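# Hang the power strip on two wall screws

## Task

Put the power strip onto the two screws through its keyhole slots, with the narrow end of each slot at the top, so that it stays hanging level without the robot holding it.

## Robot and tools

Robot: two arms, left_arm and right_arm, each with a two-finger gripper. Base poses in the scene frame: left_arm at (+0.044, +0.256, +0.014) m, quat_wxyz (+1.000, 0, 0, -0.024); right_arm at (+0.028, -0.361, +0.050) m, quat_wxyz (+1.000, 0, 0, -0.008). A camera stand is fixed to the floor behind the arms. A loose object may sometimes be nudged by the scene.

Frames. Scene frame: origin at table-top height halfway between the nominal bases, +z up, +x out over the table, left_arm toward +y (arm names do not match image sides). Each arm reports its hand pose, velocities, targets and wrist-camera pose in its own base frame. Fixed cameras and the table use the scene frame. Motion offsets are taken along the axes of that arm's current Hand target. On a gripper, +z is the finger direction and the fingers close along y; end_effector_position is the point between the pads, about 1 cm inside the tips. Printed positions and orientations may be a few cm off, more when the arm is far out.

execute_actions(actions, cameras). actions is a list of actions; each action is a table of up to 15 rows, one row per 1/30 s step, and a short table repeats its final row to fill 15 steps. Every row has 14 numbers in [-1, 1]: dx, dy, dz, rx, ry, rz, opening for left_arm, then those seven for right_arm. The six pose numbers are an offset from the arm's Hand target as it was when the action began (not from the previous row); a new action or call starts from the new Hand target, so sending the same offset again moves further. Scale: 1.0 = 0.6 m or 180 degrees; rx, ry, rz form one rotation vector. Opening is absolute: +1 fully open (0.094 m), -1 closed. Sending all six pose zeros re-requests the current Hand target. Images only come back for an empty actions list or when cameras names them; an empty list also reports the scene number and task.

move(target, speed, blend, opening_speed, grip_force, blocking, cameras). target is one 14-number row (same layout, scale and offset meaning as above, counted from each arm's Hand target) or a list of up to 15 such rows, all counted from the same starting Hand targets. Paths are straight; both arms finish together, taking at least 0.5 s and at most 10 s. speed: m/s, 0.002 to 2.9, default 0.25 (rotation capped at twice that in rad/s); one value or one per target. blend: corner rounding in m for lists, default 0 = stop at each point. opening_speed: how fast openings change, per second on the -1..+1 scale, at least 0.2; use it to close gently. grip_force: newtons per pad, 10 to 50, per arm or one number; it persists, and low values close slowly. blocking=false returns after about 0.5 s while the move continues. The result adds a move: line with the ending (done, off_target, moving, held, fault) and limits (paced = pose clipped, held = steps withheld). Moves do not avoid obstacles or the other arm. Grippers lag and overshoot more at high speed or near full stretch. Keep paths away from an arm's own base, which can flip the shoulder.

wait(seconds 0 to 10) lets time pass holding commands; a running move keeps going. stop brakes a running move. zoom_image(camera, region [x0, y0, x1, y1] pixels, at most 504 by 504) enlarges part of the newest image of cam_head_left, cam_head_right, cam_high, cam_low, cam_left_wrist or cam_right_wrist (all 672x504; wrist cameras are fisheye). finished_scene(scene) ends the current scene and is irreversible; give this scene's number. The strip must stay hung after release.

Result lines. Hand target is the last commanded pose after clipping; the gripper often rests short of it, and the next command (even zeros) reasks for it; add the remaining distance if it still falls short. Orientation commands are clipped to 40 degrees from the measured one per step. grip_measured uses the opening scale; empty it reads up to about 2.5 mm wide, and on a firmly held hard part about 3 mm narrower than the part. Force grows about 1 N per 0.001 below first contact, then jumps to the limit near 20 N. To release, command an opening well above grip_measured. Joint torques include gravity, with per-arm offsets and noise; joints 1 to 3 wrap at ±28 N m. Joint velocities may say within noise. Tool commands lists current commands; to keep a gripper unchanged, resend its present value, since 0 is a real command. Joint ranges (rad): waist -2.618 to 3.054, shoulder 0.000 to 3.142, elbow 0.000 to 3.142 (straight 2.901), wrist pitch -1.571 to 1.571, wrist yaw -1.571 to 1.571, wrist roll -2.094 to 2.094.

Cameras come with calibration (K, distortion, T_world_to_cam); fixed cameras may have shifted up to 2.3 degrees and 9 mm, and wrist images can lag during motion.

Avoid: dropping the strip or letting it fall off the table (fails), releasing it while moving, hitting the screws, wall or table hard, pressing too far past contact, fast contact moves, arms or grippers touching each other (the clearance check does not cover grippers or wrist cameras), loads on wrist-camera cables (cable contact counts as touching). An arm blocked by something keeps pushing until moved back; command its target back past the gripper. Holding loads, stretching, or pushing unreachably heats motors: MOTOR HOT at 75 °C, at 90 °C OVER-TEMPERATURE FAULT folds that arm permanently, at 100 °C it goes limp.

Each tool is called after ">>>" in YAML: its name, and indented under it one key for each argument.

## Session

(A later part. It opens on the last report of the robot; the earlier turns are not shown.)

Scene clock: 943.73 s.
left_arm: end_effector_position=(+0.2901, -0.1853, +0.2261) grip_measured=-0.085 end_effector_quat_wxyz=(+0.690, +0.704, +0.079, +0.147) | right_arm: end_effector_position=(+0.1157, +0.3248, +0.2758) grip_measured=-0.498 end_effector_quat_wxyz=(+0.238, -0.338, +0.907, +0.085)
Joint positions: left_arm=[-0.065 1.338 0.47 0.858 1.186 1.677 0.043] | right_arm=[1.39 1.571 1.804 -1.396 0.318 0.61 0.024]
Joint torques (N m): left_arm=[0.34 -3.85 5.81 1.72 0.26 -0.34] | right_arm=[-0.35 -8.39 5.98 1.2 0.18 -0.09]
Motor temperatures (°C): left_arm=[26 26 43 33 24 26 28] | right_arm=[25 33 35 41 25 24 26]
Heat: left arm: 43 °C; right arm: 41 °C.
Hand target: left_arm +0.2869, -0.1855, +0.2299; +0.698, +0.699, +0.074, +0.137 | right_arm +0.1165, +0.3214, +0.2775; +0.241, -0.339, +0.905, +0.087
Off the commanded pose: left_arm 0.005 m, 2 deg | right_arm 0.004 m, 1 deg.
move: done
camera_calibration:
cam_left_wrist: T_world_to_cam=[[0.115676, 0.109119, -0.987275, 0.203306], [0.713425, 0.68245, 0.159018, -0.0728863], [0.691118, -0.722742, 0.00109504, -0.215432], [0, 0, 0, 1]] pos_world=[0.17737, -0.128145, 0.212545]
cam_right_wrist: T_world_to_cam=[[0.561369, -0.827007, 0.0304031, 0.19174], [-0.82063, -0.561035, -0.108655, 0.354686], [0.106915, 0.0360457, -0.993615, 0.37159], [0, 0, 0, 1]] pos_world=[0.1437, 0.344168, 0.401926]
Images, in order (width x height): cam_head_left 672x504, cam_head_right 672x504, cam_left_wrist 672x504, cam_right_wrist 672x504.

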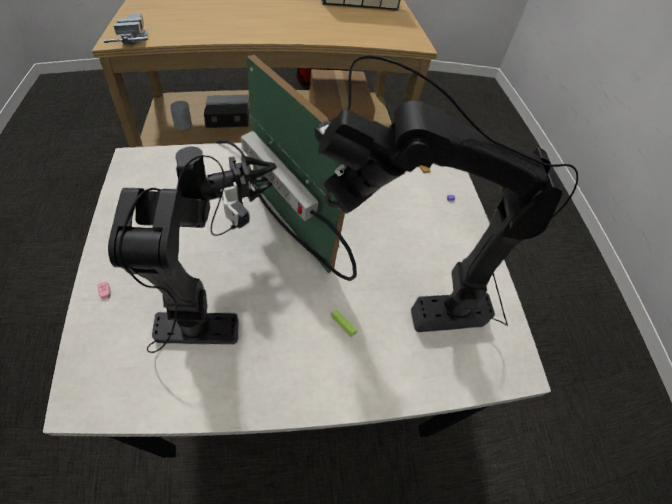

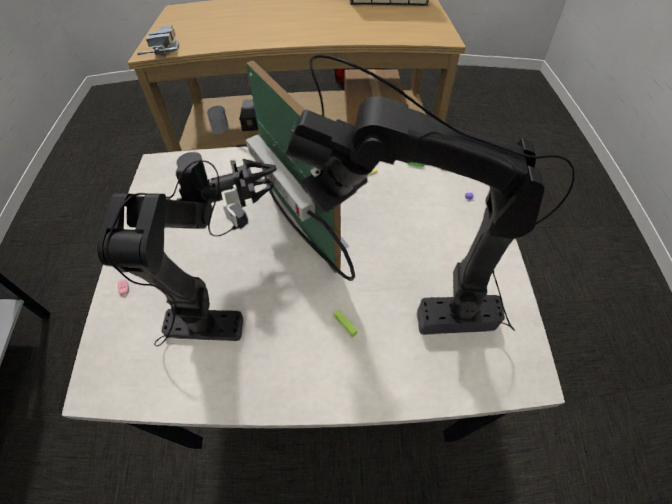

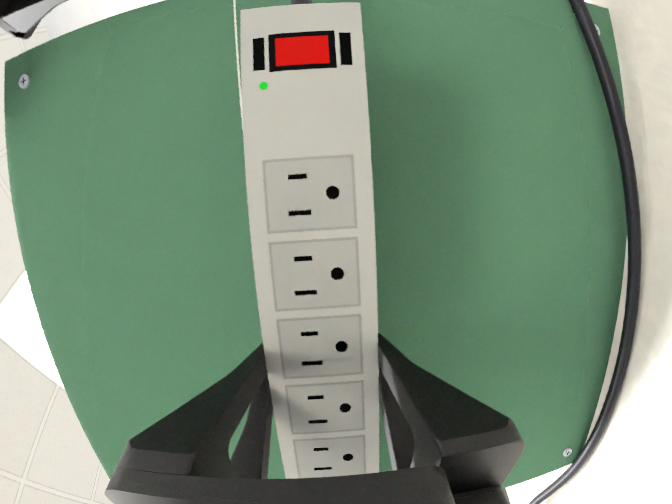

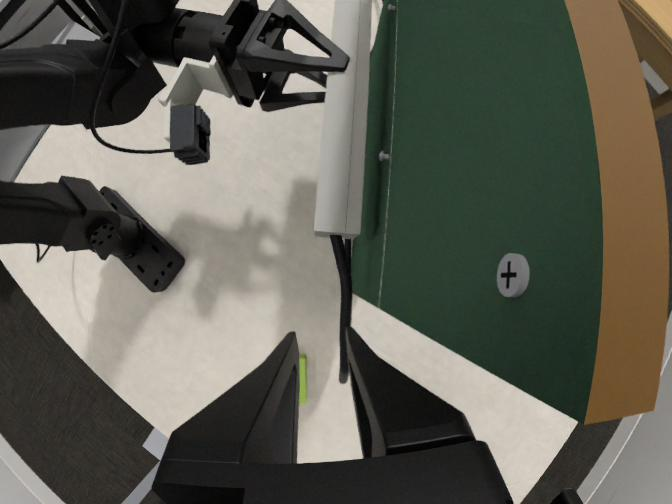

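>>> zoom_image:
  camera: "cam_head_left"
  region: [220, 110, 340, 230]

>>> zoom_image:
  camera: "cam_head_right"
  region: [220, 110, 340, 230]

>>> zoom_image:
  camera: "cam_right_wrist"
  region: [300, 0, 420, 250]

Scaled by 4.200 from the camera's 672x504 image, which has a finer 960x720 frame.

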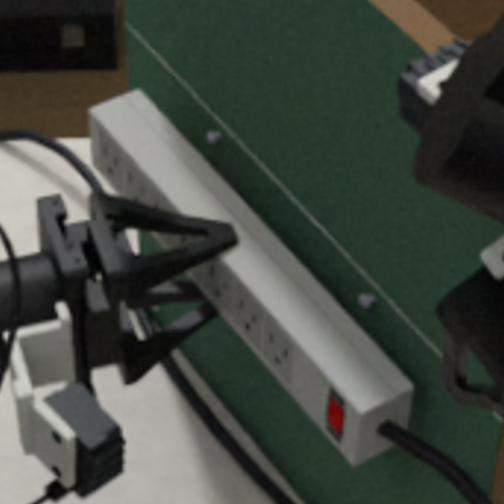

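Scaled by 4.200 from the camera's 672x504 image, which has a finer 960x720 frame.

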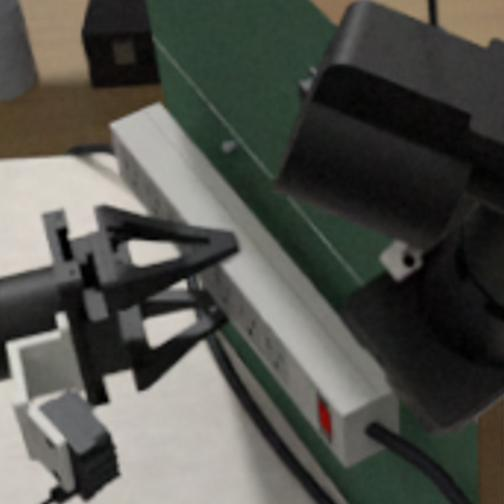

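Scaled by 2.016 from the camera's 672x504 image, which has a finer 960x720 frame.

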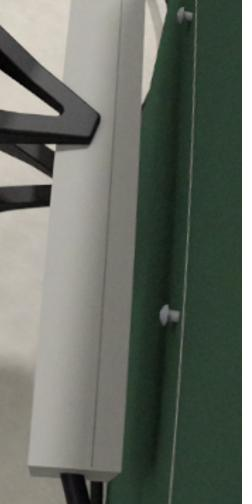

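>>> move:
  target:
    - [0.0157,0.0887,0.0085,0,0,-0.0107,-0.25,0,0,0,0,0,0,-0.5]
    - [0.0078,0.0307,-0.0087,0,0,0,-0.25,0,0,0,0,0,0,-0.5]
    - [0.0183,0.0828,0.0403,0,0,0,-0.25,0,0,0,0,0,0,-0.5]
    - [0.0088,0.0837,0.0428,0,0,0,-0.25,0,0,0,0,0,0,-0.5]
  speed: [0.06,0.05,0.05,0.02]
  cameras: ["cam_right_wrist","cam_left_wrist"]

Scene clock: 1027.97 s.
left_arm: end_effector_position=(+0.2959, -0.1980, +0.2569) grip_measured=-0.085 end_effector_quat_wxyz=(+0.689, +0.708, +0.085, +0.133) | right_arm: end_effector_position=(+0.1157, +0.3248, +0.2758) grip_measured=-0.498 end_effector_quat_wxyz=(+0.238, -0.338, +0.907, +0.085)
Joint positions: left_arm=[-0.113 1.281 0.593 0.649 1.147 1.676 0.043] | right_arm=[1.39 1.571 1.804 -1.396 0.318 0.61 0.024]
Joint torques (N m): left_arm=[-3.92 -6.26 9.61 1.39 -0.21 -0.41] | right_arm=[-0.31 -8.36 6.01 1.2 0.19 -0.09]
Heat: left arm: 39 °C; right arm: 38 °C.
Hand target: left_arm +0.2951, -0.2092, +0.2807; +0.698, +0.699, +0.074, +0.138 | right_arm +0.1165, +0.3214, +0.2775; +0.241, -0.339, +0.905, +0.087
Off the commanded pose: left_arm 0.026 m, 2 deg | right_arm 0.004 m, 1 deg.
move: off_target (left_arm)
camera_calibration:
cam_left_wrist: T_world_to_cam=[[0.0875443, 0.111146, -0.989941, 0.243924], [0.724546, 0.67489, 0.139848, -0.0731318], [0.683644, -0.7295, -0.0214475, -0.22197], [0, 0, 0, 1]] pos_world=[0.183382, -0.139683, 0.246936]
cam_right_wrist: T_world_to_cam=[[0.561369, -0.827007, 0.0304031, 0.19174], [-0.82063, -0.561035, -0.108655, 0.354686], [0.106915, 0.0360457, -0.993615, 0.37159], [0, 0, 0, 1]] pos_world=[0.1437, 0.344168, 0.401926]
Images, in order (width x height): cam_left_wrist 672x504, cam_right_wrist 672x504.

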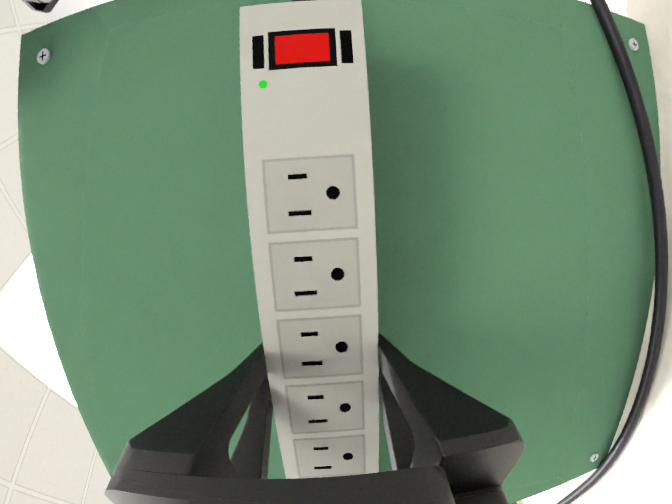

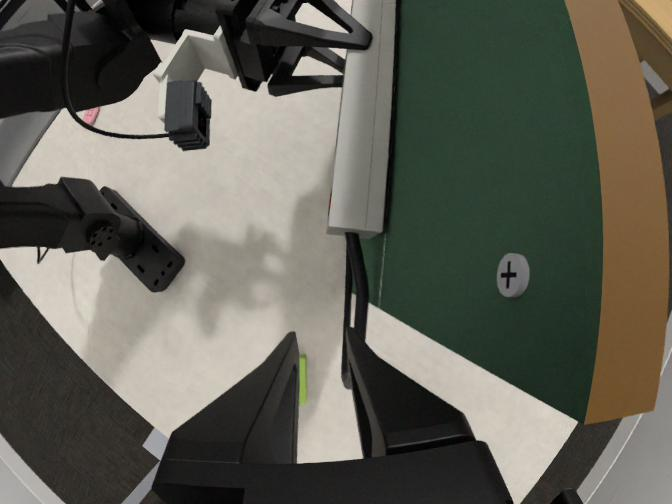

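>>> move:
  target: [-0.0005,-0.0083,0,0,0,-0.003,-0.25,0,0,0,0,0,0,-0.5]
  speed: 0.03

>>> move:
  target: [-0.0005,-0.0083,0,0,0,0,-0.25,0,0,0,0,0,0,-0.5]
  speed: 0.03

>>> move:
  target: [-0.0005,-0.0083,0,0,0,0,-0.25,0,0,0,0,0,0,-0.5]
  speed: 0.03
  cameras: ["cam_right_wrist","cam_left_wrist"]

Scene clock: 1034.80 s.
left_arm: end_effector_position=(+0.2959, -0.1980, +0.2569) grip_measured=-0.085 end_effector_quat_wxyz=(+0.689, +0.708, +0.086, +0.133) | right_arm: end_effector_position=(+0.1157, +0.3248, +0.2758) grip_measured=-0.498 end_effector_quat_wxyz=(+0.238, -0.338, +0.907, +0.085)
Joint positions: left_arm=[-0.113 1.28 0.593 0.648 1.146 1.676 0.043] | right_arm=[1.39 1.571 1.804 -1.396 0.318 0.61 0.024]
Joint torques (N m): left_arm=[-3.93 -5.23 8.72 1.55 -0.22 -0.46] | right_arm=[-0.32 -8.4 6.02 1.22 0.17 -0.11]
Heat: left arm: 40 °C; right arm: 38 °C.
Hand target: left_arm +0.2952, -0.2092, +0.2756; +0.698, +0.699, +0.077, +0.134 | right_arm +0.1165, +0.3214, +0.2775; +0.241, -0.339, +0.905, +0.087
Off the commanded pose: left_arm 0.022 m, 2 deg | right_arm 0.004 m, 1 deg.
move: off_target (left_arm)

Scene clock: 1035.50 s.
left_arm: end_effector_position=(+0.2959, -0.1980, +0.2569) grip_measured=-0.085 end_effector_quat_wxyz=(+0.689, +0.708, +0.086, +0.133) | right_arm: end_effector_position=(+0.1157, +0.3248, +0.2758) grip_measured=-0.498 end_effector_quat_wxyz=(+0.238, -0.338, +0.907, +0.085)
Joint positions: left_arm=[-0.113 1.28 0.593 0.648 1.146 1.676 0.043] | right_arm=[1.39 1.571 1.804 -1.396 0.318 0.61 0.024]
Joint torques (N m): left_arm=[-4.01 -4.27 7.77 1.77 -0.24 -0.45] | right_arm=[-0.34 -8.34 6.08 1.21 0.2 -0.11]
Heat: left arm: 40 °C; right arm: 38 °C.
Hand target: left_arm +0.2953, -0.2093, +0.2706; +0.698, +0.699, +0.077, +0.134 | right_arm +0.1165, +0.3214, +0.2775; +0.241, -0.339, +0.905, +0.087
Off the commanded pose: left_arm 0.018 m, 2 deg | right_arm 0.004 m, 1 deg.
move: off_target (left_arm)

Scene clock: 1036.20 s.
left_arm: end_effector_position=(+0.2960, -0.1981, +0.2571) grip_measured=-0.085 end_effector_quat_wxyz=(+0.689, +0.707, +0.084, +0.133) | right_arm: end_effector_position=(+0.1157, +0.3248, +0.2758) grip_measured=-0.498 end_effector_quat_wxyz=(+0.238, -0.338, +0.907, +0.085)
Joint positions: left_arm=[-0.113 1.282 0.593 0.654 1.147 1.676 0.043] | right_arm=[1.39 1.571 1.804 -1.396 0.318 0.61 0.024]
Joint torques (N m): left_arm=[-4.08 -3.51 6.79 1.91 -0.26 -0.43] | right_arm=[-0.29 -8.42 6.09 1.21 0.18 -0.1]
Heat: left arm: 40 °C; right arm: 38 °C.
Hand target: left_arm +0.2955, -0.2093, +0.2656; +0.698, +0.699, +0.077, +0.134 | right_arm +0.1165, +0.3214, +0.2775; +0.241, -0.339, +0.905, +0.087
Off the commanded pose: left_arm 0.014 m, 2 deg | right_arm 0.004 m, 1 deg.
move: off_target (left_arm)
camera_calibration:
cam_left_wrist: T_world_to_cam=[[0.0899433, 0.110578, -0.989789, 0.243271], [0.724456, 0.674703, 0.141209, -0.0735387], [0.683428, -0.729759, -0.019424, -0.222675], [0, 0, 0, 1]] pos_world=[0.183577, -0.139783, 0.246846]
cam_right_wrist: T_world_to_cam=[[0.561369, -0.827007, 0.0304031, 0.19174], [-0.82063, -0.561035, -0.108655, 0.354686], [0.106915, 0.0360457, -0.993615, 0.37159], [0, 0, 0, 1]] pos_world=[0.1437, 0.344168, 0.401926]
Images, in order (width x height): cam_left_wrist 672x504, cam_right_wrist 672x504.

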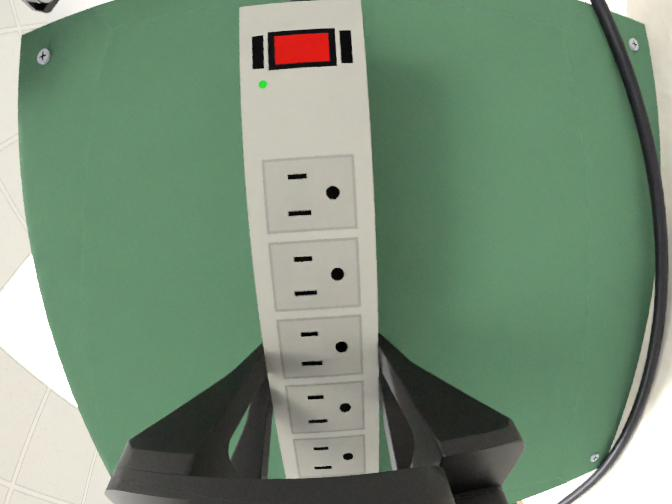

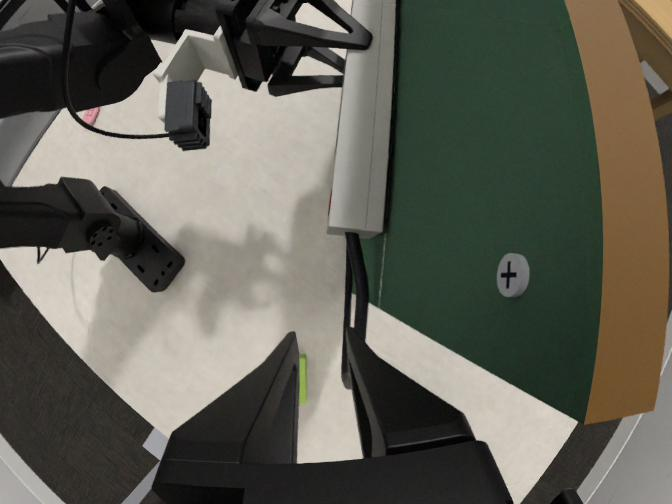

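>>> move:
  target: [-0.0009,-0.0133,0,0,0,0,-0.25,0,0,0,0,0,0,-0.5]
  speed: 0.03

>>> move:
  target: [-0.0006,-0.01,0,0,0,0,-0.25,0,0,0,0,0,0,-0.5]
  speed: 0.03

Scene clock: 1040.90 s.
left_arm: end_effector_position=(+0.2958, -0.1982, +0.2560) grip_measured=-0.085 end_effector_quat_wxyz=(+0.694, +0.702, +0.081, +0.137) | right_arm: end_effector_position=(+0.1157, +0.3248, +0.2758) grip_measured=-0.498 end_effector_quat_wxyz=(+0.238, -0.338, +0.907, +0.085)
Joint positions: left_arm=[-0.113 1.296 0.574 0.723 1.148 1.65 0.043] | right_arm=[1.39 1.571 1.804 -1.396 0.318 0.61 0.024]
Joint torques (N m): left_arm=[-4.11 -2.89 6.38 1.65 -0.29 -0.21] | right_arm=[-0.32 -8.36 6.08 1.22 0.18 -0.1]
Heat: left arm: 40 °C; right arm: 38 °C.
Hand target: left_arm +0.2956, -0.2093, +0.2578; +0.698, +0.699, +0.077, +0.134 | right_arm +0.1165, +0.3214, +0.2775; +0.241, -0.339, +0.905, +0.087
Off the commanded pose: left_arm 0.011 m, 1 deg | right_arm 0.004 m, 1 deg.
move: off_target (left_arm)

Scene clock: 1041.83 s.
left_arm: end_effector_position=(+0.2956, -0.1982, +0.2552) grip_measured=-0.085 end_effector_quat_wxyz=(+0.697, +0.699, +0.077, +0.140) | right_arm: end_effector_position=(+0.1157, +0.3248, +0.2758) grip_measured=-0.498 end_effector_quat_wxyz=(+0.238, -0.338, +0.907, +0.085)
Joint positions: left_arm=[-0.113 1.308 0.562 0.772 1.149 1.635 0.043] | right_arm=[1.39 1.571 1.804 -1.396 0.318 0.61 0.024]
Joint torques (N m): left_arm=[-4.15 -2.52 6.11 1.51 -0.32 -0.02] | right_arm=[-0.32 -8.38 6 1.21 0.19 -0.11]
Heat: left arm: 40 °C; right arm: 38 °C.
Hand target: left_arm +0.2957, -0.2094, +0.2517; +0.698, +0.699, +0.077, +0.134 | right_arm +0.1165, +0.3214, +0.2775; +0.241, -0.339, +0.905, +0.087
Off the commanded pose: left_arm 0.012 m, 1 deg | right_arm 0.004 m, 1 deg.
move: off_target (left_arm)

>>> move:
  target: [0.004,0.005,-0.025,0.006,0,-0.012,-0.25,0,0,0,0,0,0,-0.5]
  speed: 0.03
  cameras: ["cam_right_wrist","cam_left_wrist"]

Scene clock: 1048.00 s.
left_arm: end_effector_position=(+0.2964, -0.1948, +0.2440) grip_measured=-0.085 end_effector_quat_wxyz=(+0.689, +0.708, +0.097, +0.122) | right_arm: end_effector_position=(+0.1157, +0.3248, +0.2758) grip_measured=-0.498 end_effector_quat_wxyz=(+0.238, -0.338, +0.907, +0.085)
Joint positions: left_arm=[-0.1 1.308 0.562 0.695 1.159 1.658 0.043] | right_arm=[1.39 1.571 1.804 -1.396 0.318 0.61 0.024]
Joint torques (N m): left_arm=[0.24 -6.15 6.98 1.36 0.17 -0.28] | right_arm=[-0.35 -8.43 6.09 1.21 0.19 -0.11]
Heat: left arm: 39 °C; right arm: 38 °C.
Hand target: left_arm +0.2933, -0.1944, +0.2546; +0.694, +0.704, +0.092, +0.120 | right_arm +0.1165, +0.3214, +0.2775; +0.241, -0.339, +0.905, +0.087
Off the commanded pose: left_arm 0.011 m, 1 deg | right_arm 0.004 m, 1 deg.
move: off_target (left_arm)
camera_calibration:
cam_left_wrist: T_world_to_cam=[[0.0568623, 0.106533, -0.992682, 0.239634], [0.727216, 0.676826, 0.114292, -0.0680771], [0.684049, -0.728393, -0.0389866, -0.215842], [0, 0, 0, 1]] pos_world=[0.183527, -0.13667, 0.237246]
cam_right_wrist: T_world_to_cam=[[0.561369, -0.827007, 0.0304031, 0.19174], [-0.82063, -0.561035, -0.108655, 0.354686], [0.106915, 0.0360457, -0.993615, 0.37159], [0, 0, 0, 1]] pos_world=[0.1437, 0.344168, 0.401926]
Images, in order (width x height): cam_left_wrist 672x504, cam_right_wrist 672x504.

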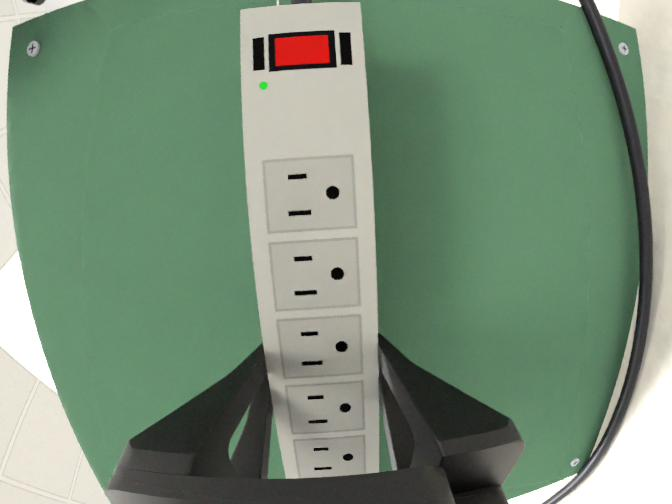

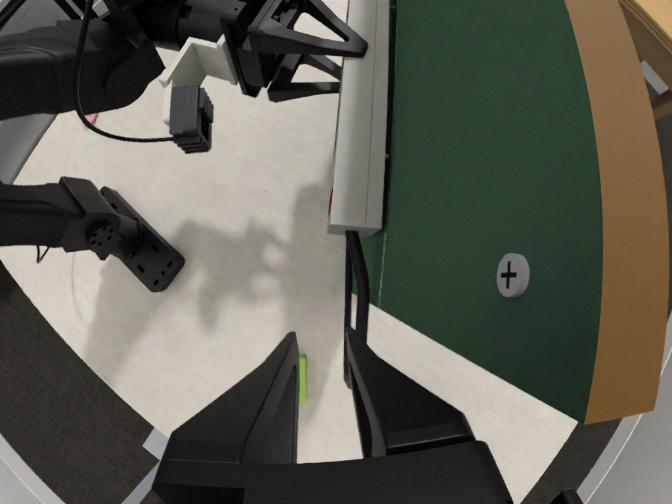

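>>> move:
  target:
    - [0.004,0.0485,-0.02,-0.0064,0,0.0037,-0.25,0,0,0,0,0,0,-0.5]
    - [-0.0028,-0.0145,-0.0257,-0.0064,0,0.012,-0.25,0,0,0,0,0,0,-0.5]
    - [0.0053,0.039,0.0222,-0.0064,0,0.012,-0.25,0,0,0,0,0,0,-0.5]
  speed: 0.05
  cameras: ["cam_right_wrist"]

Scene clock: 1070.27 s.
left_arm: end_effector_position=(+0.2954, -0.1984, +0.2541) grip_measured=-0.085 end_effector_quat_wxyz=(+0.691, +0.706, +0.084, +0.129) | right_arm: end_effector_position=(+0.1157, +0.3248, +0.2758) grip_measured=-0.498 end_effector_quat_wxyz=(+0.238, -0.338, +0.907, +0.085)
Joint positions: left_arm=[-0.112 1.293 0.583 0.682 1.155 1.663 0.043] | right_arm=[1.39 1.571 1.804 -1.396 0.318 0.61 0.024]
Joint torques (N m): left_arm=[-2.73 -5.33 10.51 1.31 -0.16 -0.43] | right_arm=[-0.34 -8.4 6.01 1.22 0.17 -0.08]
Motor temperatures (°C): left_arm=[25 26 38 35 24 26 28] | right_arm=[25 35 35 37 26 24 26]
Heat: left arm: 38 °C; right arm: 37 °C.
Hand target: left_arm +0.2995, -0.2066, +0.2781; +0.699, +0.698, +0.077, +0.134 | right_arm +0.1165, +0.3214, +0.2775; +0.241, -0.339, +0.905, +0.087
Off the commanded pose: left_arm 0.026 m, 2 deg | right_arm 0.004 m, 1 deg.
move: off_target (left_arm)
camera_calibration:
cam_right_wrist: T_world_to_cam=[[0.561369, -0.827007, 0.0304031, 0.19174], [-0.82063, -0.561035, -0.108655, 0.354686], [0.106915, 0.0360457, -0.993615, 0.37159], [0, 0, 0, 1]] pos_world=[0.1437, 0.344168, 0.401926]
Images, in order (width x height): cam_right_wrist 672x504.

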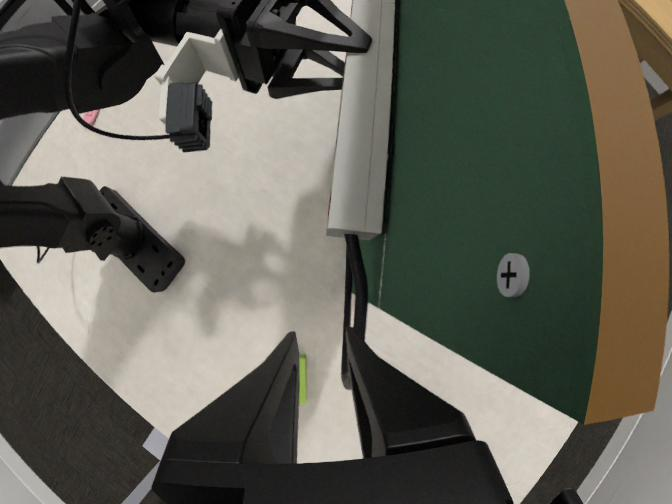

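>>> move:
  target:
    - [0.0062,-0.0005,0.003,0,0,0,-0.25,0,0,0,0,0,0,-0.5]
    - [0.0124,-0.001,0.0085,0,0,0,-0.25,0,0,0,0,0,0,-0.5]
  speed: 0.02

Scene clock: 1075.63 s.
left_arm: end_effector_position=(+0.2956, -0.1987, +0.2544) grip_measured=-0.085 end_effector_quat_wxyz=(+0.691, +0.708, +0.081, +0.125) | right_arm: end_effector_position=(+0.1157, +0.3248, +0.2758) grip_measured=-0.498 end_effector_quat_wxyz=(+0.238, -0.338, +0.907, +0.085)
Joint positions: left_arm=[-0.111 1.299 0.594 0.668 1.167 1.671 0.043] | right_arm=[1.39 1.571 1.804 -1.396 0.318 0.61 0.024]
Joint torques (N m): left_arm=[-3.23 -2.84 11.69 1.47 -0.33 -0.47] | right_arm=[-0.39 -8.4 6.02 1.21 0.17 -0.09]
Heat: left arm: 40 °C; right arm: 37 °C.
Hand target: left_arm +0.3081, -0.2092, +0.2782; +0.699, +0.698, +0.077, +0.134 | right_arm +0.1165, +0.3214, +0.2775; +0.241, -0.339, +0.905, +0.087
Off the commanded pose: left_arm 0.029 m, 2 deg | right_arm 0.004 m, 1 deg.
move: off_target (left_arm)

>>> move:
  target: [-0.0143,0.0016,-0.0353,0,0,0,-0.25,0,0,0,0,0,0,-0.5]
  speed: 0.03

>>> move:
  target: [0.0062,-0.0008,0.0243,0,0,0,-0.25,0,0,0,0,0,0,-0.5]
  speed: 0.03

Scene clock: 1082.30 s.
left_arm: end_effector_position=(+0.2973, -0.1919, +0.2587) grip_measured=-0.085 end_effector_quat_wxyz=(+0.690, +0.705, +0.086, +0.135) | right_arm: end_effector_position=(+0.1157, +0.3248, +0.2758) grip_measured=-0.498 end_effector_quat_wxyz=(+0.238, -0.338, +0.907, +0.085)
Joint positions: left_arm=[-0.088 1.282 0.594 0.662 1.168 1.667 0.043] | right_arm=[1.39 1.571 1.804 -1.396 0.318 0.61 0.024]
Joint torques (N m): left_arm=[0.32 -6.87 8.39 1.33 0.2 -0.41] | right_arm=[-0.35 -8.34 6.01 1.21 0.18 -0.11]
Heat: left arm: 41 °C; right arm: 37 °C.
Hand target: left_arm +0.2936, -0.1915, +0.2782; +0.699, +0.698, +0.077, +0.134 | right_arm +0.1165, +0.3214, +0.2775; +0.241, -0.339, +0.905, +0.087
Off the commanded pose: left_arm 0.020 m, 2 deg | right_arm 0.004 m, 1 deg.
move: off_target (left_arm)

Scene clock: 1083.10 s.
left_arm: end_effector_position=(+0.2961, -0.1969, +0.2586) grip_measured=-0.085 end_effector_quat_wxyz=(+0.690, +0.706, +0.085, +0.133) | right_arm: end_effector_position=(+0.1157, +0.3248, +0.2758) grip_measured=-0.498 end_effector_quat_wxyz=(+0.238, -0.338, +0.907, +0.085)
Joint positions: left_arm=[-0.108 1.282 0.594 0.661 1.152 1.667 0.043] | right_arm=[1.39 1.571 1.804 -1.396 0.318 0.61 0.024]
Joint torques (N m): left_arm=[-2.19 -3.59 10.36 1.44 -0.08 -0.41] | right_arm=[-0.34 -8.42 5.96 1.2 0.18 -0.11]
Heat: left arm: 41 °C; right arm: 37 °C.
Hand target: left_arm +0.3015, -0.2044, +0.2782; +0.699, +0.698, +0.077, +0.134 | right_arm +0.1165, +0.3214, +0.2775; +0.241, -0.339, +0.905, +0.087
Off the commanded pose: left_arm 0.022 m, 2 deg | right_arm 0.004 m, 1 deg.
move: off_target (left_arm)

>>> move:
  target: [0.0006,-0.0001,0.0064,0,0,0,-0.25,0,0,0,0,0,0,-0.5]
  speed: 0.03

>>> move:
  target: [-0.0068,-0.014,-0.0307,0,0,-0.003,-0.25,0,0,0,0,0,0,-0.5]
  speed: 0.03

Scene clock: 1092.53 s.
left_arm: end_effector_position=(+0.2967, -0.1975, +0.2585) grip_measured=-0.085 end_effector_quat_wxyz=(+0.691, +0.706, +0.084, +0.132) | right_arm: end_effector_position=(+0.1157, +0.3248, +0.2758) grip_measured=-0.498 end_effector_quat_wxyz=(+0.238, -0.338, +0.907, +0.085)
Joint positions: left_arm=[-0.109 1.286 0.597 0.661 1.154 1.667 0.043] | right_arm=[1.39 1.571 1.804 -1.396 0.318 0.61 0.024]
Joint torques (N m): left_arm=[-3.36 -3.4 10.45 1.48 -0.23 -0.43] | right_arm=[-0.34 -8.42 6.04 1.21 0.18 -0.1]
Heat: left arm: 42 °C; right arm: 37 °C.
Hand target: left_arm +0.3030, -0.2079, +0.2782; +0.699, +0.698, +0.077, +0.134 | right_arm +0.1165, +0.3214, +0.2775; +0.241, -0.339, +0.905, +0.087
Off the commanded pose: left_arm 0.023 m, 2 deg | right_arm 0.004 m, 1 deg.
move: off_target (left_arm)

Scene clock: 1093.47 s.
left_arm: end_effector_position=(+0.2989, -0.1916, +0.2585) grip_measured=-0.085 end_effector_quat_wxyz=(+0.690, +0.705, +0.089, +0.135) | right_arm: end_effector_position=(+0.1157, +0.3248, +0.2758) grip_measured=-0.498 end_effector_quat_wxyz=(+0.238, -0.338, +0.907, +0.085)
Joint positions: left_arm=[-0.087 1.286 0.597 0.661 1.166 1.664 0.043] | right_arm=[1.39 1.571 1.804 -1.396 0.318 0.61 0.024]
Joint torques (N m): left_arm=[0.27 -5.5 6.54 1.69 0.24 -0.43] | right_arm=[-0.36 -8.35 6.02 1.19 0.17 -0.11]
Heat: left arm: 42 °C; right arm: 37 °C.
Hand target: left_arm +0.2942, -0.1914, +0.2693; +0.699, +0.698, +0.080, +0.131 | right_arm +0.1165, +0.3214, +0.2775; +0.241, -0.339, +0.905, +0.087
Off the commanded pose: left_arm 0.012 m, 2 deg | right_arm 0.004 m, 1 deg.
move: off_target (left_arm)

>>> move:
  target: [-0.0008,-0.01,0,0,0,0,-0.25,0,0,0,0,0,0,-0.5]
  speed: 0.03

Scene clock: 1098.63 s.
left_arm: end_effector_position=(+0.2975, -0.1915, +0.2578) grip_measured=-0.085 end_effector_quat_wxyz=(+0.691, +0.704, +0.084, +0.139) | right_arm: end_effector_position=(+0.1157, +0.3248, +0.2758) grip_measured=-0.498 end_effector_quat_wxyz=(+0.238, -0.338, +0.907, +0.085)
Joint positions: left_arm=[-0.087 1.286 0.584 0.689 1.166 1.662 0.043] | right_arm=[1.39 1.571 1.804 -1.396 0.318 0.61 0.024]
Joint torques (N m): left_arm=[0.27 -4.31 6.23 1.74 0.21 -0.41] | right_arm=[-0.35 -8.32 6.01 1.23 0.17 -0.1]
Heat: left arm: 41 °C; right arm: 37 °C.
Hand target: left_arm +0.2942, -0.1915, +0.2633; +0.699, +0.698, +0.081, +0.131 | right_arm +0.1165, +0.3214, +0.2775; +0.241, -0.339, +0.905, +0.087
Off the commanded pose: left_arm 0.006 m, 2 deg | right_arm 0.004 m, 1 deg.
move: done

>>> move:
  target: [-0.0005,-0.0067,0,0.003,0,-0.0064,-0.25,0,0,0,0,0,0,-0.5]
  speed: 0.03

Scene clock: 1102.43 s.
left_arm: end_effector_position=(+0.2975, -0.1915, +0.2579) grip_measured=-0.085 end_effector_quat_wxyz=(+0.692, +0.704, +0.084, +0.139) | right_arm: end_effector_position=(+0.1157, +0.3248, +0.2758) grip_measured=-0.498 end_effector_quat_wxyz=(+0.238, -0.338, +0.907, +0.085)
Joint positions: left_arm=[-0.087 1.286 0.584 0.689 1.166 1.662 0.043] | right_arm=[1.39 1.571 1.804 -1.396 0.318 0.61 0.024]
Joint torques (N m): left_arm=[0.23 -4.16 6.02 1.51 0.21 -0.4] | right_arm=[-0.34 -8.43 6.01 1.21 0.16 -0.11]
Heat: left arm: 40 °C; right arm: 37 °C.
Hand target: left_arm +0.2942, -0.1916, +0.2592; +0.697, +0.700, +0.088, +0.124 | right_arm +0.1165, +0.3214, +0.2775; +0.241, -0.339, +0.905, +0.087
Off the commanded pose: left_arm 0.004 m, 2 deg | right_arm 0.004 m, 1 deg.
move: done

>>> move:
  target: [-0.0005,-0.0067,0,0.003,0,-0.005,-0.25,0,0,0,0,0,0,-0.5]
  speed: 0.03

Scene clock: 1105.17 s.
left_arm: end_effector_position=(+0.2968, -0.1914, +0.2554) grip_measured=-0.085 end_effector_quat_wxyz=(+0.691, +0.705, +0.086, +0.137) | right_arm: end_effector_position=(+0.1157, +0.3248, +0.2758) grip_measured=-0.498 end_effector_quat_wxyz=(+0.238, -0.338, +0.907, +0.085)
Joint positions: left_arm=[-0.087 1.286 0.578 0.689 1.166 1.662 0.043] | right_arm=[1.39 1.571 1.804 -1.396 0.318 0.61 0.024]
Joint torques (N m): left_arm=[0.18 -4.04 6.22 1.35 0.21 -0.37] | right_arm=[-0.38 -8.46 6.04 1.2 0.17 -0.09]
Heat: left arm: 39 °C; right arm: 37 °C.
Hand target: left_arm +0.2941, -0.1916, +0.2552; +0.695, +0.703, +0.094, +0.118 | right_arm +0.1165, +0.3214, +0.2775; +0.241, -0.339, +0.905, +0.087
Off the commanded pose: left_arm 0.003 m, 2 deg | right_arm 0.004 m, 1 deg.
move: done

>>> move:
  target: [0.0057,0,0.024,0,0,0,-0.25,0,0,0,0,0,0,-0.5]
  speed: 0.03

Scene clock: 1111.70 s.
left_arm: end_effector_position=(+0.3014, -0.1973, +0.2477) grip_measured=-0.085 end_effector_quat_wxyz=(+0.690, +0.706, +0.100, +0.127) | right_arm: end_effector_position=(+0.1157, +0.3248, +0.2758) grip_measured=-0.498 end_effector_quat_wxyz=(+0.238, -0.338, +0.907, +0.085)
Joint positions: left_arm=[-0.111 1.318 0.578 0.702 1.137 1.647 0.043] | right_arm=[1.39 1.571 1.804 -1.396 0.318 0.61 0.024]
Joint torques (N m): left_arm=[-2.15 -3.58 8.01 1.46 0.05 -0.26] | right_arm=[-0.31 -8.39 6.05 1.21 0.17 -0.1]
Heat: left arm: 39 °C; right arm: 36 °C.
Hand target: left_arm +0.3016, -0.2044, +0.2552; +0.695, +0.703, +0.094, +0.118 | right_arm +0.1165, +0.3214, +0.2775; +0.241, -0.339, +0.905, +0.087
Off the commanded pose: left_arm 0.010 m, 1 deg | right_arm 0.004 m, 1 deg.
move: done

>>> wait:
  seconds: 0
  cameras: ["cam_right_wrist","cam_left_wrist"]

>>> zoom_image:
  camera: "cam_right_wrist"
  region: [300, 0, 420, 250]

Scene clock: 1115.03 s.
left_arm: end_effector_position=(+0.3014, -0.1973, +0.2477) grip_measured=-0.085 end_effector_quat_wxyz=(+0.690, +0.706, +0.100, +0.127) | right_arm: end_effector_position=(+0.1157, +0.3248, +0.2758) grip_measured=-0.498 end_effector_quat_wxyz=(+0.238, -0.338, +0.907, +0.085)
Joint positions: left_arm=[-0.111 1.318 0.578 0.702 1.137 1.647 0.043] | right_arm=[1.39 1.571 1.804 -1.396 0.318 0.61 0.024]
Joint torques (N m): left_arm=[-2.15 -3.6 8.08 1.43 0.04 -0.27] | right_arm=[-0.31 -8.29 5.96 1.22 0.19 -0.11]
Heat: left arm: 39 °C; right arm: 36 °C.
Hand target: left_arm +0.3016, -0.2044, +0.2552; +0.695, +0.703, +0.094, +0.118 | right_arm +0.1165, +0.3214, +0.2775; +0.241, -0.339, +0.905, +0.087
Tool commands: left_gripper/opening=-0.25 right_gripper/opening=-0.5
Off the commanded pose: left_arm 0.010 m, 1 deg | right_arm 0.004 m, 1 deg.
camera_calibration:
cam_left_wrist: T_world_to_cam=[[0.0590066, 0.10358, -0.992869, 0.242119], [0.719411, 0.685127, 0.11423, -0.0663944], [0.692074, -0.721021, -0.0340895, -0.223208], [0, 0, 0, 1]] pos_world=[0.187955, -0.140528, 0.240368]
cam_right_wrist: T_world_to_cam=[[0.561369, -0.827007, 0.0304031, 0.19174], [-0.82063, -0.561035, -0.108655, 0.354686], [0.106915, 0.0360457, -0.993615, 0.37159], [0, 0, 0, 1]] pos_world=[0.1437, 0.344168, 0.401926]
Images, in order (width x height): cam_left_wrist 672x504, cam_right_wrist 672x504.

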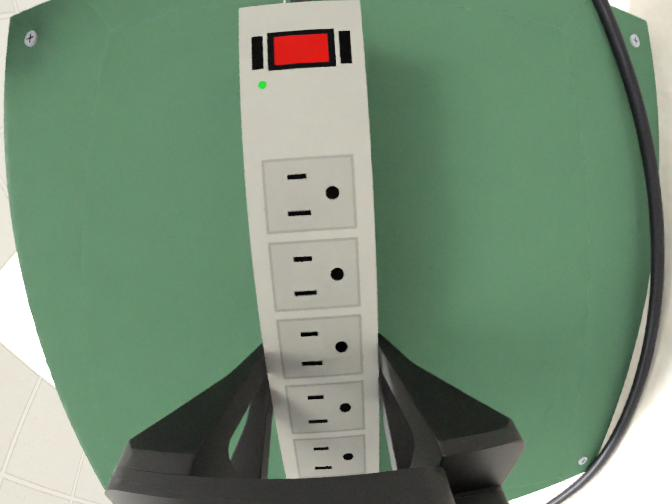

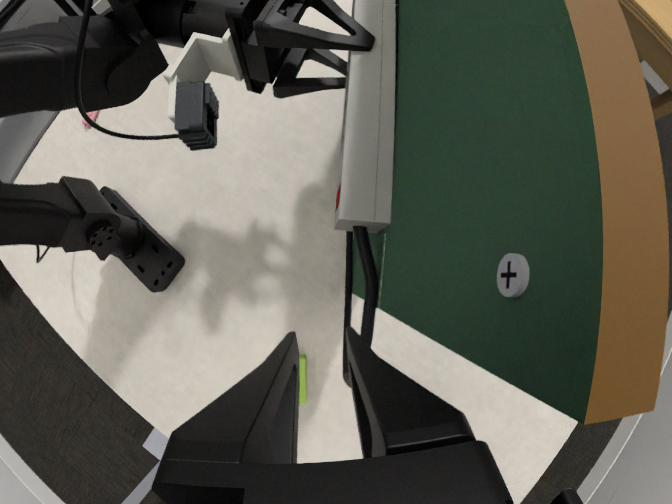

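Scaled by 2.016 from the camera's 672x504 image, which has a finer 960x720 frame.

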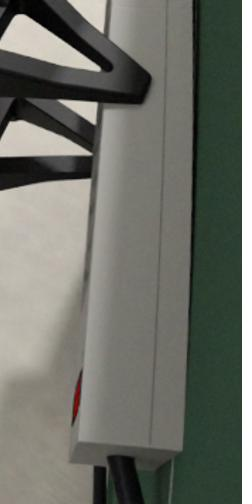

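>>> zoom_image:
  camera: "cam_right_wrist"
  region: [370, 0, 410, 110]

>>> zoom_image:
  camera: "cam_right_wrist"
  region: [370, 110, 410, 240]

Scaled by 4.582 from the camera's 672x504 image, which has a finer 960x720 frame.

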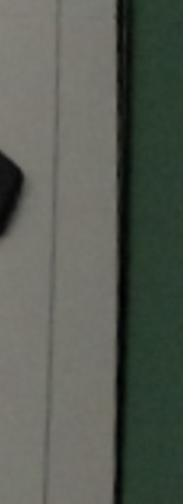

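Scaled by 3.877 from the camera's 672x504 image, which has a finer 960x720 frame.

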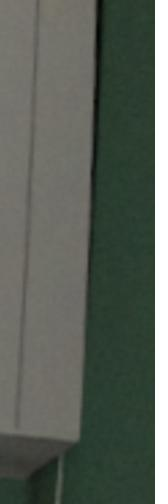

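>>> move:
  target: [0.0007,0.02,0,0,0,0.005,-0.25,0,0,0,0,0,0,-0.5]
  speed: 0.02

>>> move:
  target: [0.0007,0.0133,0,0,0,0.003,-0.25,0,0,0,0,0,0,-0.5]
  speed: 0.02
  cameras: ["cam_right_wrist"]

Scene clock: 1124.00 s.
left_arm: end_effector_position=(+0.3022, -0.1976, +0.2483) grip_measured=-0.085 end_effector_quat_wxyz=(+0.688, +0.708, +0.099, +0.125) | right_arm: end_effector_position=(+0.1157, +0.3248, +0.2758) grip_measured=-0.498 end_effector_quat_wxyz=(+0.238, -0.338, +0.907, +0.085)
Joint positions: left_arm=[-0.111 1.318 0.589 0.679 1.139 1.657 0.043] | right_arm=[1.39 1.571 1.804 -1.396 0.318 0.61 0.024]
Joint torques (N m): left_arm=[-2.09 -5.98 9.48 1.15 0.04 -0.26] | right_arm=[-0.34 -8.39 6.05 1.22 0.18 -0.11]
Heat: left arm: 39 °C; right arm: 36 °C.
Hand target: left_arm +0.3017, -0.2044, +0.2673; +0.694, +0.704, +0.089, +0.123 | right_arm +0.1165, +0.3214, +0.2775; +0.241, -0.339, +0.905, +0.087
Off the commanded pose: left_arm 0.020 m, 1 deg | right_arm 0.004 m, 1 deg.
move: off_target (left_arm)

Scene clock: 1125.00 s.
left_arm: end_effector_position=(+0.3018, -0.1976, +0.2492) grip_measured=-0.085 end_effector_quat_wxyz=(+0.684, +0.712, +0.101, +0.122) | right_arm: end_effector_position=(+0.1157, +0.3248, +0.2758) grip_measured=-0.498 end_effector_quat_wxyz=(+0.238, -0.338, +0.907, +0.085)
Joint positions: left_arm=[-0.111 1.306 0.603 0.622 1.14 1.68 0.043] | right_arm=[1.39 1.571 1.804 -1.396 0.318 0.61 0.024]
Joint torques (N m): left_arm=[-2.02 -6.53 10.21 1.3 0.05 -0.39] | right_arm=[-0.36 -8.36 6.01 1.22 0.19 -0.11]
Heat: left arm: 39 °C; right arm: 36 °C.
Hand target: left_arm +0.3018, -0.2044, +0.2752; +0.693, +0.704, +0.085, +0.127 | right_arm +0.1165, +0.3214, +0.2775; +0.241, -0.339, +0.905, +0.087
Off the commanded pose: left_arm 0.027 m, 2 deg | right_arm 0.004 m, 1 deg.
move: off_target (left_arm)
camera_calibration:
cam_right_wrist: T_world_to_cam=[[0.561369, -0.827007, 0.0304031, 0.19174], [-0.82063, -0.561035, -0.108655, 0.354686], [0.106915, 0.0360457, -0.993615, 0.37159], [0, 0, 0, 1]] pos_world=[0.1437, 0.344168, 0.401926]
Images, in order (width x height): cam_right_wrist 672x504.

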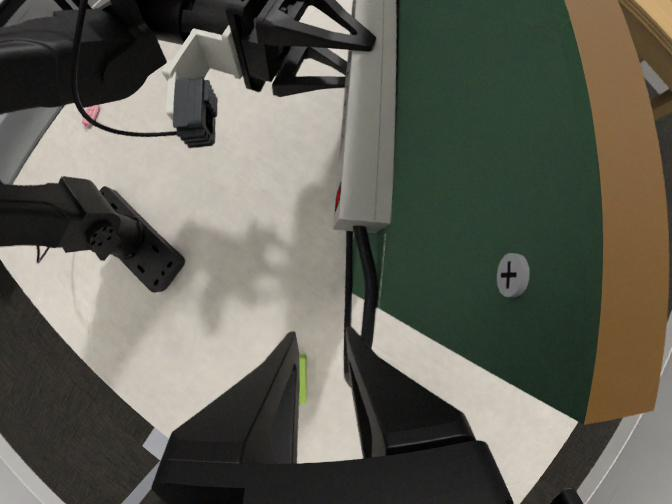

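>>> move:
  target: [0,-0.005,0.004,-0.012,0,0.006,-0.25,0,0,0,0,0,0,-0.5]
  speed: 0.02

>>> move:
  target: [0,0,0,-0.008,0,0.006,-0.25,0,0,0,0,0,0,-0.5]
  speed: 0.02
  cameras: ["cam_right_wrist"]

Scene clock: 1136.00 s.
left_arm: end_effector_position=(+0.3034, -0.1999, +0.2535) grip_measured=-0.085 end_effector_quat_wxyz=(+0.692, +0.705, +0.094, +0.125) | right_arm: end_effector_position=(+0.1157, +0.3248, +0.2758) grip_measured=-0.498 end_effector_quat_wxyz=(+0.238, -0.338, +0.907, +0.085)
Joint positions: left_arm=[-0.117 1.326 0.603 0.693 1.142 1.645 0.043] | right_arm=[1.39 1.571 1.804 -1.396 0.318 0.61 0.024]
Joint torques (N m): left_arm=[-2.22 -4.92 7.51 2.08 -0.05 -0.53] | right_arm=[-0.32 -8.36 5.98 1.21 0.18 -0.1]
Heat: left arm: 40 °C; right arm: 36 °C.
Hand target: left_arm +0.3026, -0.2067, +0.2721; +0.705, +0.692, +0.076, +0.134 | right_arm +0.1165, +0.3214, +0.2775; +0.241, -0.339, +0.905, +0.087
Off the commanded pose: left_arm 0.020 m, 3 deg | right_arm 0.004 m, 1 deg.
move: off_target (left_arm)

Scene clock: 1137.40 s.
left_arm: end_effector_position=(+0.3038, -0.2002, +0.2529) grip_measured=-0.085 end_effector_quat_wxyz=(+0.699, +0.698, +0.088, +0.129) | right_arm: end_effector_position=(+0.1157, +0.3248, +0.2758) grip_measured=-0.498 end_effector_quat_wxyz=(+0.238, -0.338, +0.907, +0.085)
Joint positions: left_arm=[-0.117 1.351 0.584 0.789 1.147 1.607 0.043] | right_arm=[1.39 1.571 1.804 -1.396 0.318 0.61 0.024]
Joint torques (N m): left_arm=[-2.28 -5.08 7.16 2.11 -0.12 -0.53] | right_arm=[-0.32 -8.39 6 1.2 0.19 -0.11]
Heat: left arm: 40 °C; right arm: 36 °C.
Hand target: left_arm +0.3026, -0.2067, +0.2721; +0.713, +0.683, +0.068, +0.142 | right_arm +0.1165, +0.3214, +0.2775; +0.241, -0.339, +0.905, +0.087
Off the commanded pose: left_arm 0.020 m, 4 deg | right_arm 0.004 m, 1 deg.
move: off_target (left_arm)
camera_calibration:
cam_right_wrist: T_world_to_cam=[[0.561369, -0.827007, 0.0304031, 0.19174], [-0.82063, -0.561035, -0.108655, 0.354686], [0.106915, 0.0360457, -0.993615, 0.37159], [0, 0, 0, 1]] pos_world=[0.1437, 0.344168, 0.401926]
Images, in order (width x height): cam_right_wrist 672x504.

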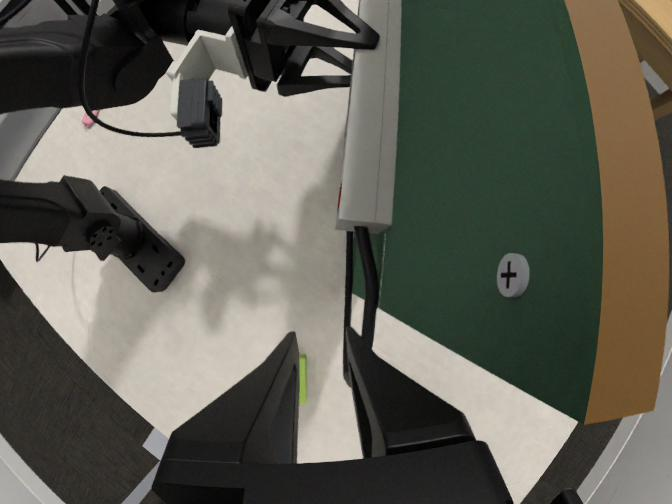

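>>> zoom_image:
  camera: "cam_right_wrist"
  region: [370, 0, 410, 110]

>>> zoom_image:
  camera: "cam_right_wrist"
  region: [370, 110, 410, 240]

>>> wait:
  seconds: 0
  cameras: ["cam_head_left", "cam_head_right", "cam_left_wrist"]

>>> zoom_image:
  camera: "cam_head_left"
  region: [220, 110, 340, 230]

Scaled by 4.582 from the camera's 672x504 image, which has a finer 960x720 frame.

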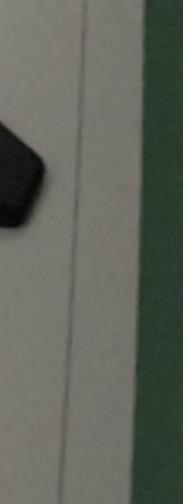

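Scaled by 3.877 from the camera's 672x504 image, which has a finer 960x720 frame.

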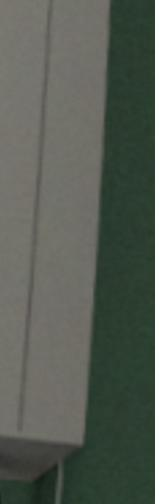

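Scene clock: 1142.53 s.
left_arm: end_effector_position=(+0.3038, -0.2002, +0.2529) grip_measured=-0.085 end_effector_quat_wxyz=(+0.699, +0.698, +0.088, +0.129) | right_arm: end_effector_position=(+0.1157, +0.3248, +0.2758) grip_measured=-0.498 end_effector_quat_wxyz=(+0.238, -0.338, +0.907, +0.085)
Joint positions: left_arm=[-0.117 1.351 0.584 0.789 1.147 1.607 0.043] | right_arm=[1.39 1.571 1.804 -1.396 0.318 0.61 0.024]
Joint torques (N m): left_arm=[-2.25 -5.07 7.25 2.17 -0.12 -0.5] | right_arm=[-0.31 -8.36 6.01 1.19 0.17 -0.11]
Heat: left arm: 39 °C; right arm: 36 °C.
Hand target: left_arm +0.3026, -0.2067, +0.2722; +0.713, +0.683, +0.068, +0.142 | right_arm +0.1165, +0.3214, +0.2775; +0.241, -0.339, +0.905, +0.087
Tool commands: left_gripper/opening=-0.25 right_gripper/opening=-0.5
Off the commanded pose: left_arm 0.020 m, 4 deg | right_arm 0.004 m, 1 deg.
camera_calibration:
cam_left_wrist: T_world_to_cam=[[0.0827753, 0.0830548, -0.993101, 0.236174], [0.727367, 0.676171, 0.117176, -0.0716297], [0.681239, -0.732048, -0.004441, -0.233145], [0, 0, 0, 1]] pos_world=[0.191379, -0.141855, 0.241902]
Images, in order (width x height): cam_head_left 672x504, cam_head_right 672x504, cam_left_wrist 672x504.

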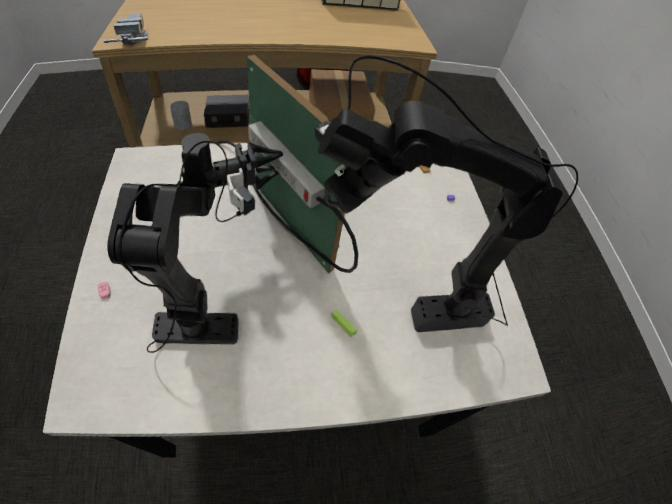

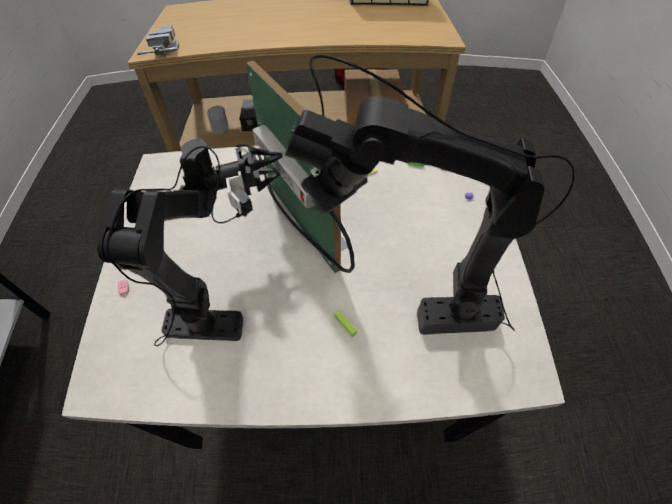

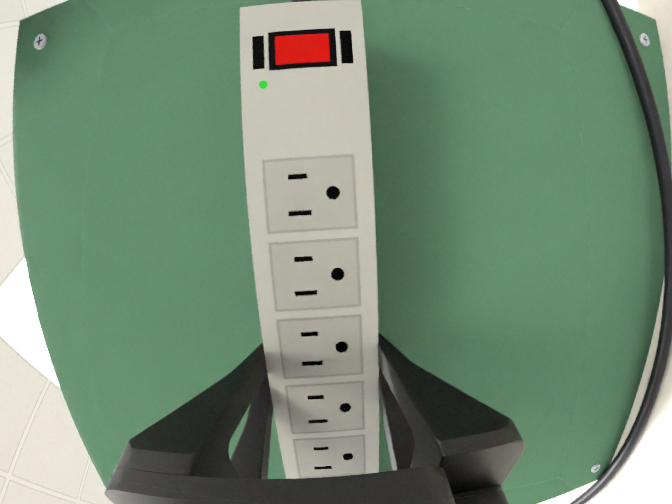

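Scaled by 4.200 from the camera's 672x504 image, which has a finer 960x720 frame.

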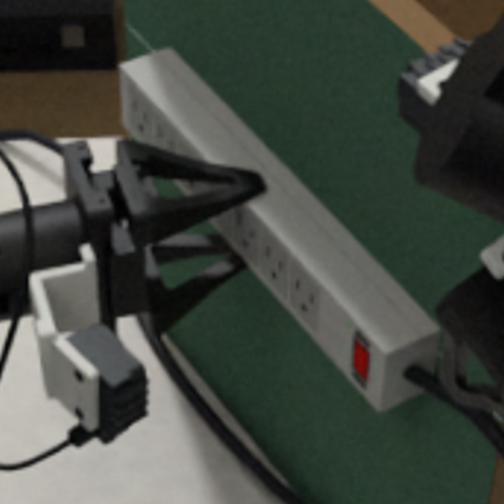

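>>> move:
  target: [-0.0032,-0.0331,-0.0045,0,0,0,-0.25,0,0,0,0,0,0,-0.5]
  speed: 0.03

>>> move:
  target: [-0.0024,-0.025,-0.0015,0.002,0,0,-0.25,0,0,0,0,0,0,-0.5]
  speed: 0.03
  cameras: ["cam_right_wrist"]

Scene clock: 1149.30 s.
left_arm: end_effector_position=(+0.3025, -0.2008, +0.2480) grip_measured=-0.085 end_effector_quat_wxyz=(+0.708, +0.689, +0.073, +0.139) | right_arm: end_effector_position=(+0.1157, +0.3248, +0.2758) grip_measured=-0.498 end_effector_quat_wxyz=(+0.238, -0.338, +0.907, +0.085)
Joint positions: left_arm=[-0.118 1.396 0.546 0.949 1.151 1.569 0.043] | right_arm=[1.39 1.571 1.804 -1.396 0.318 0.61 0.024]
Joint torques (N m): left_arm=[-1.74 -3.99 5.83 1.65 -0.18 -0.21] | right_arm=[-0.34 -8.34 6.02 1.2 0.2 -0.1]
Heat: left arm: 39 °C; right arm: 36 °C.
Hand target: left_arm +0.3022, -0.2052, +0.2521; +0.713, +0.683, +0.068, +0.142 | right_arm +0.1165, +0.3214, +0.2775; +0.241, -0.339, +0.905, +0.087
Off the commanded pose: left_arm 0.006 m, 1 deg | right_arm 0.004 m, 1 deg.
move: done

Scene clock: 1150.33 s.
left_arm: end_effector_position=(+0.3023, -0.2004, +0.2460) grip_measured=-0.085 end_effector_quat_wxyz=(+0.713, +0.683, +0.067, +0.145) | right_arm: end_effector_position=(+0.1157, +0.3248, +0.2758) grip_measured=-0.498 end_effector_quat_wxyz=(+0.238, -0.338, +0.907, +0.085)
Joint positions: left_arm=[-0.117 1.426 0.526 1.045 1.151 1.54 0.043] | right_arm=[1.39 1.571 1.804 -1.396 0.318 0.61 0.024]
Joint torques (N m): left_arm=[-1.77 -2.95 4.83 1.34 -0.21 0.17] | right_arm=[-0.34 -8.36 5.98 1.22 0.17 -0.11]
Heat: left arm: 38 °C; right arm: 36 °C.
Hand target: left_arm +0.3022, -0.2051, +0.2369; +0.711, +0.686, +0.069, +0.142 | right_arm +0.1165, +0.3214, +0.2775; +0.241, -0.339, +0.905, +0.087
Off the commanded pose: left_arm 0.010 m, 1 deg | right_arm 0.004 m, 1 deg.
move: done
camera_calibration:
cam_right_wrist: T_world_to_cam=[[0.561369, -0.827007, 0.0304031, 0.19174], [-0.82063, -0.561035, -0.108655, 0.354686], [0.106915, 0.0360457, -0.993615, 0.37159], [0, 0, 0, 1]] pos_world=[0.1437, 0.344168, 0.401926]
Images, in order (width x height): cam_right_wrist 672x504.

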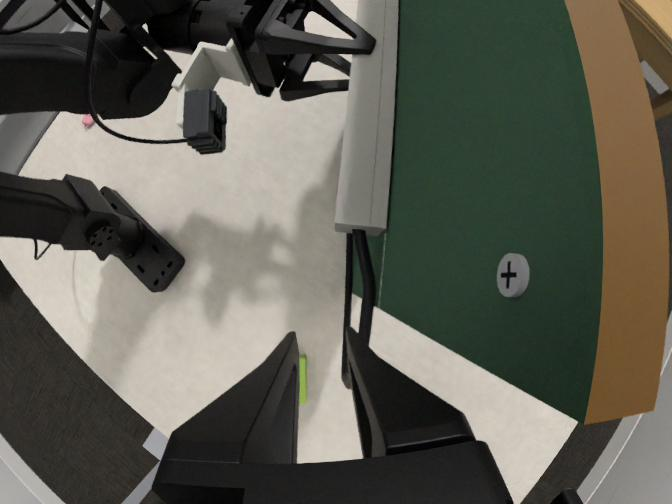

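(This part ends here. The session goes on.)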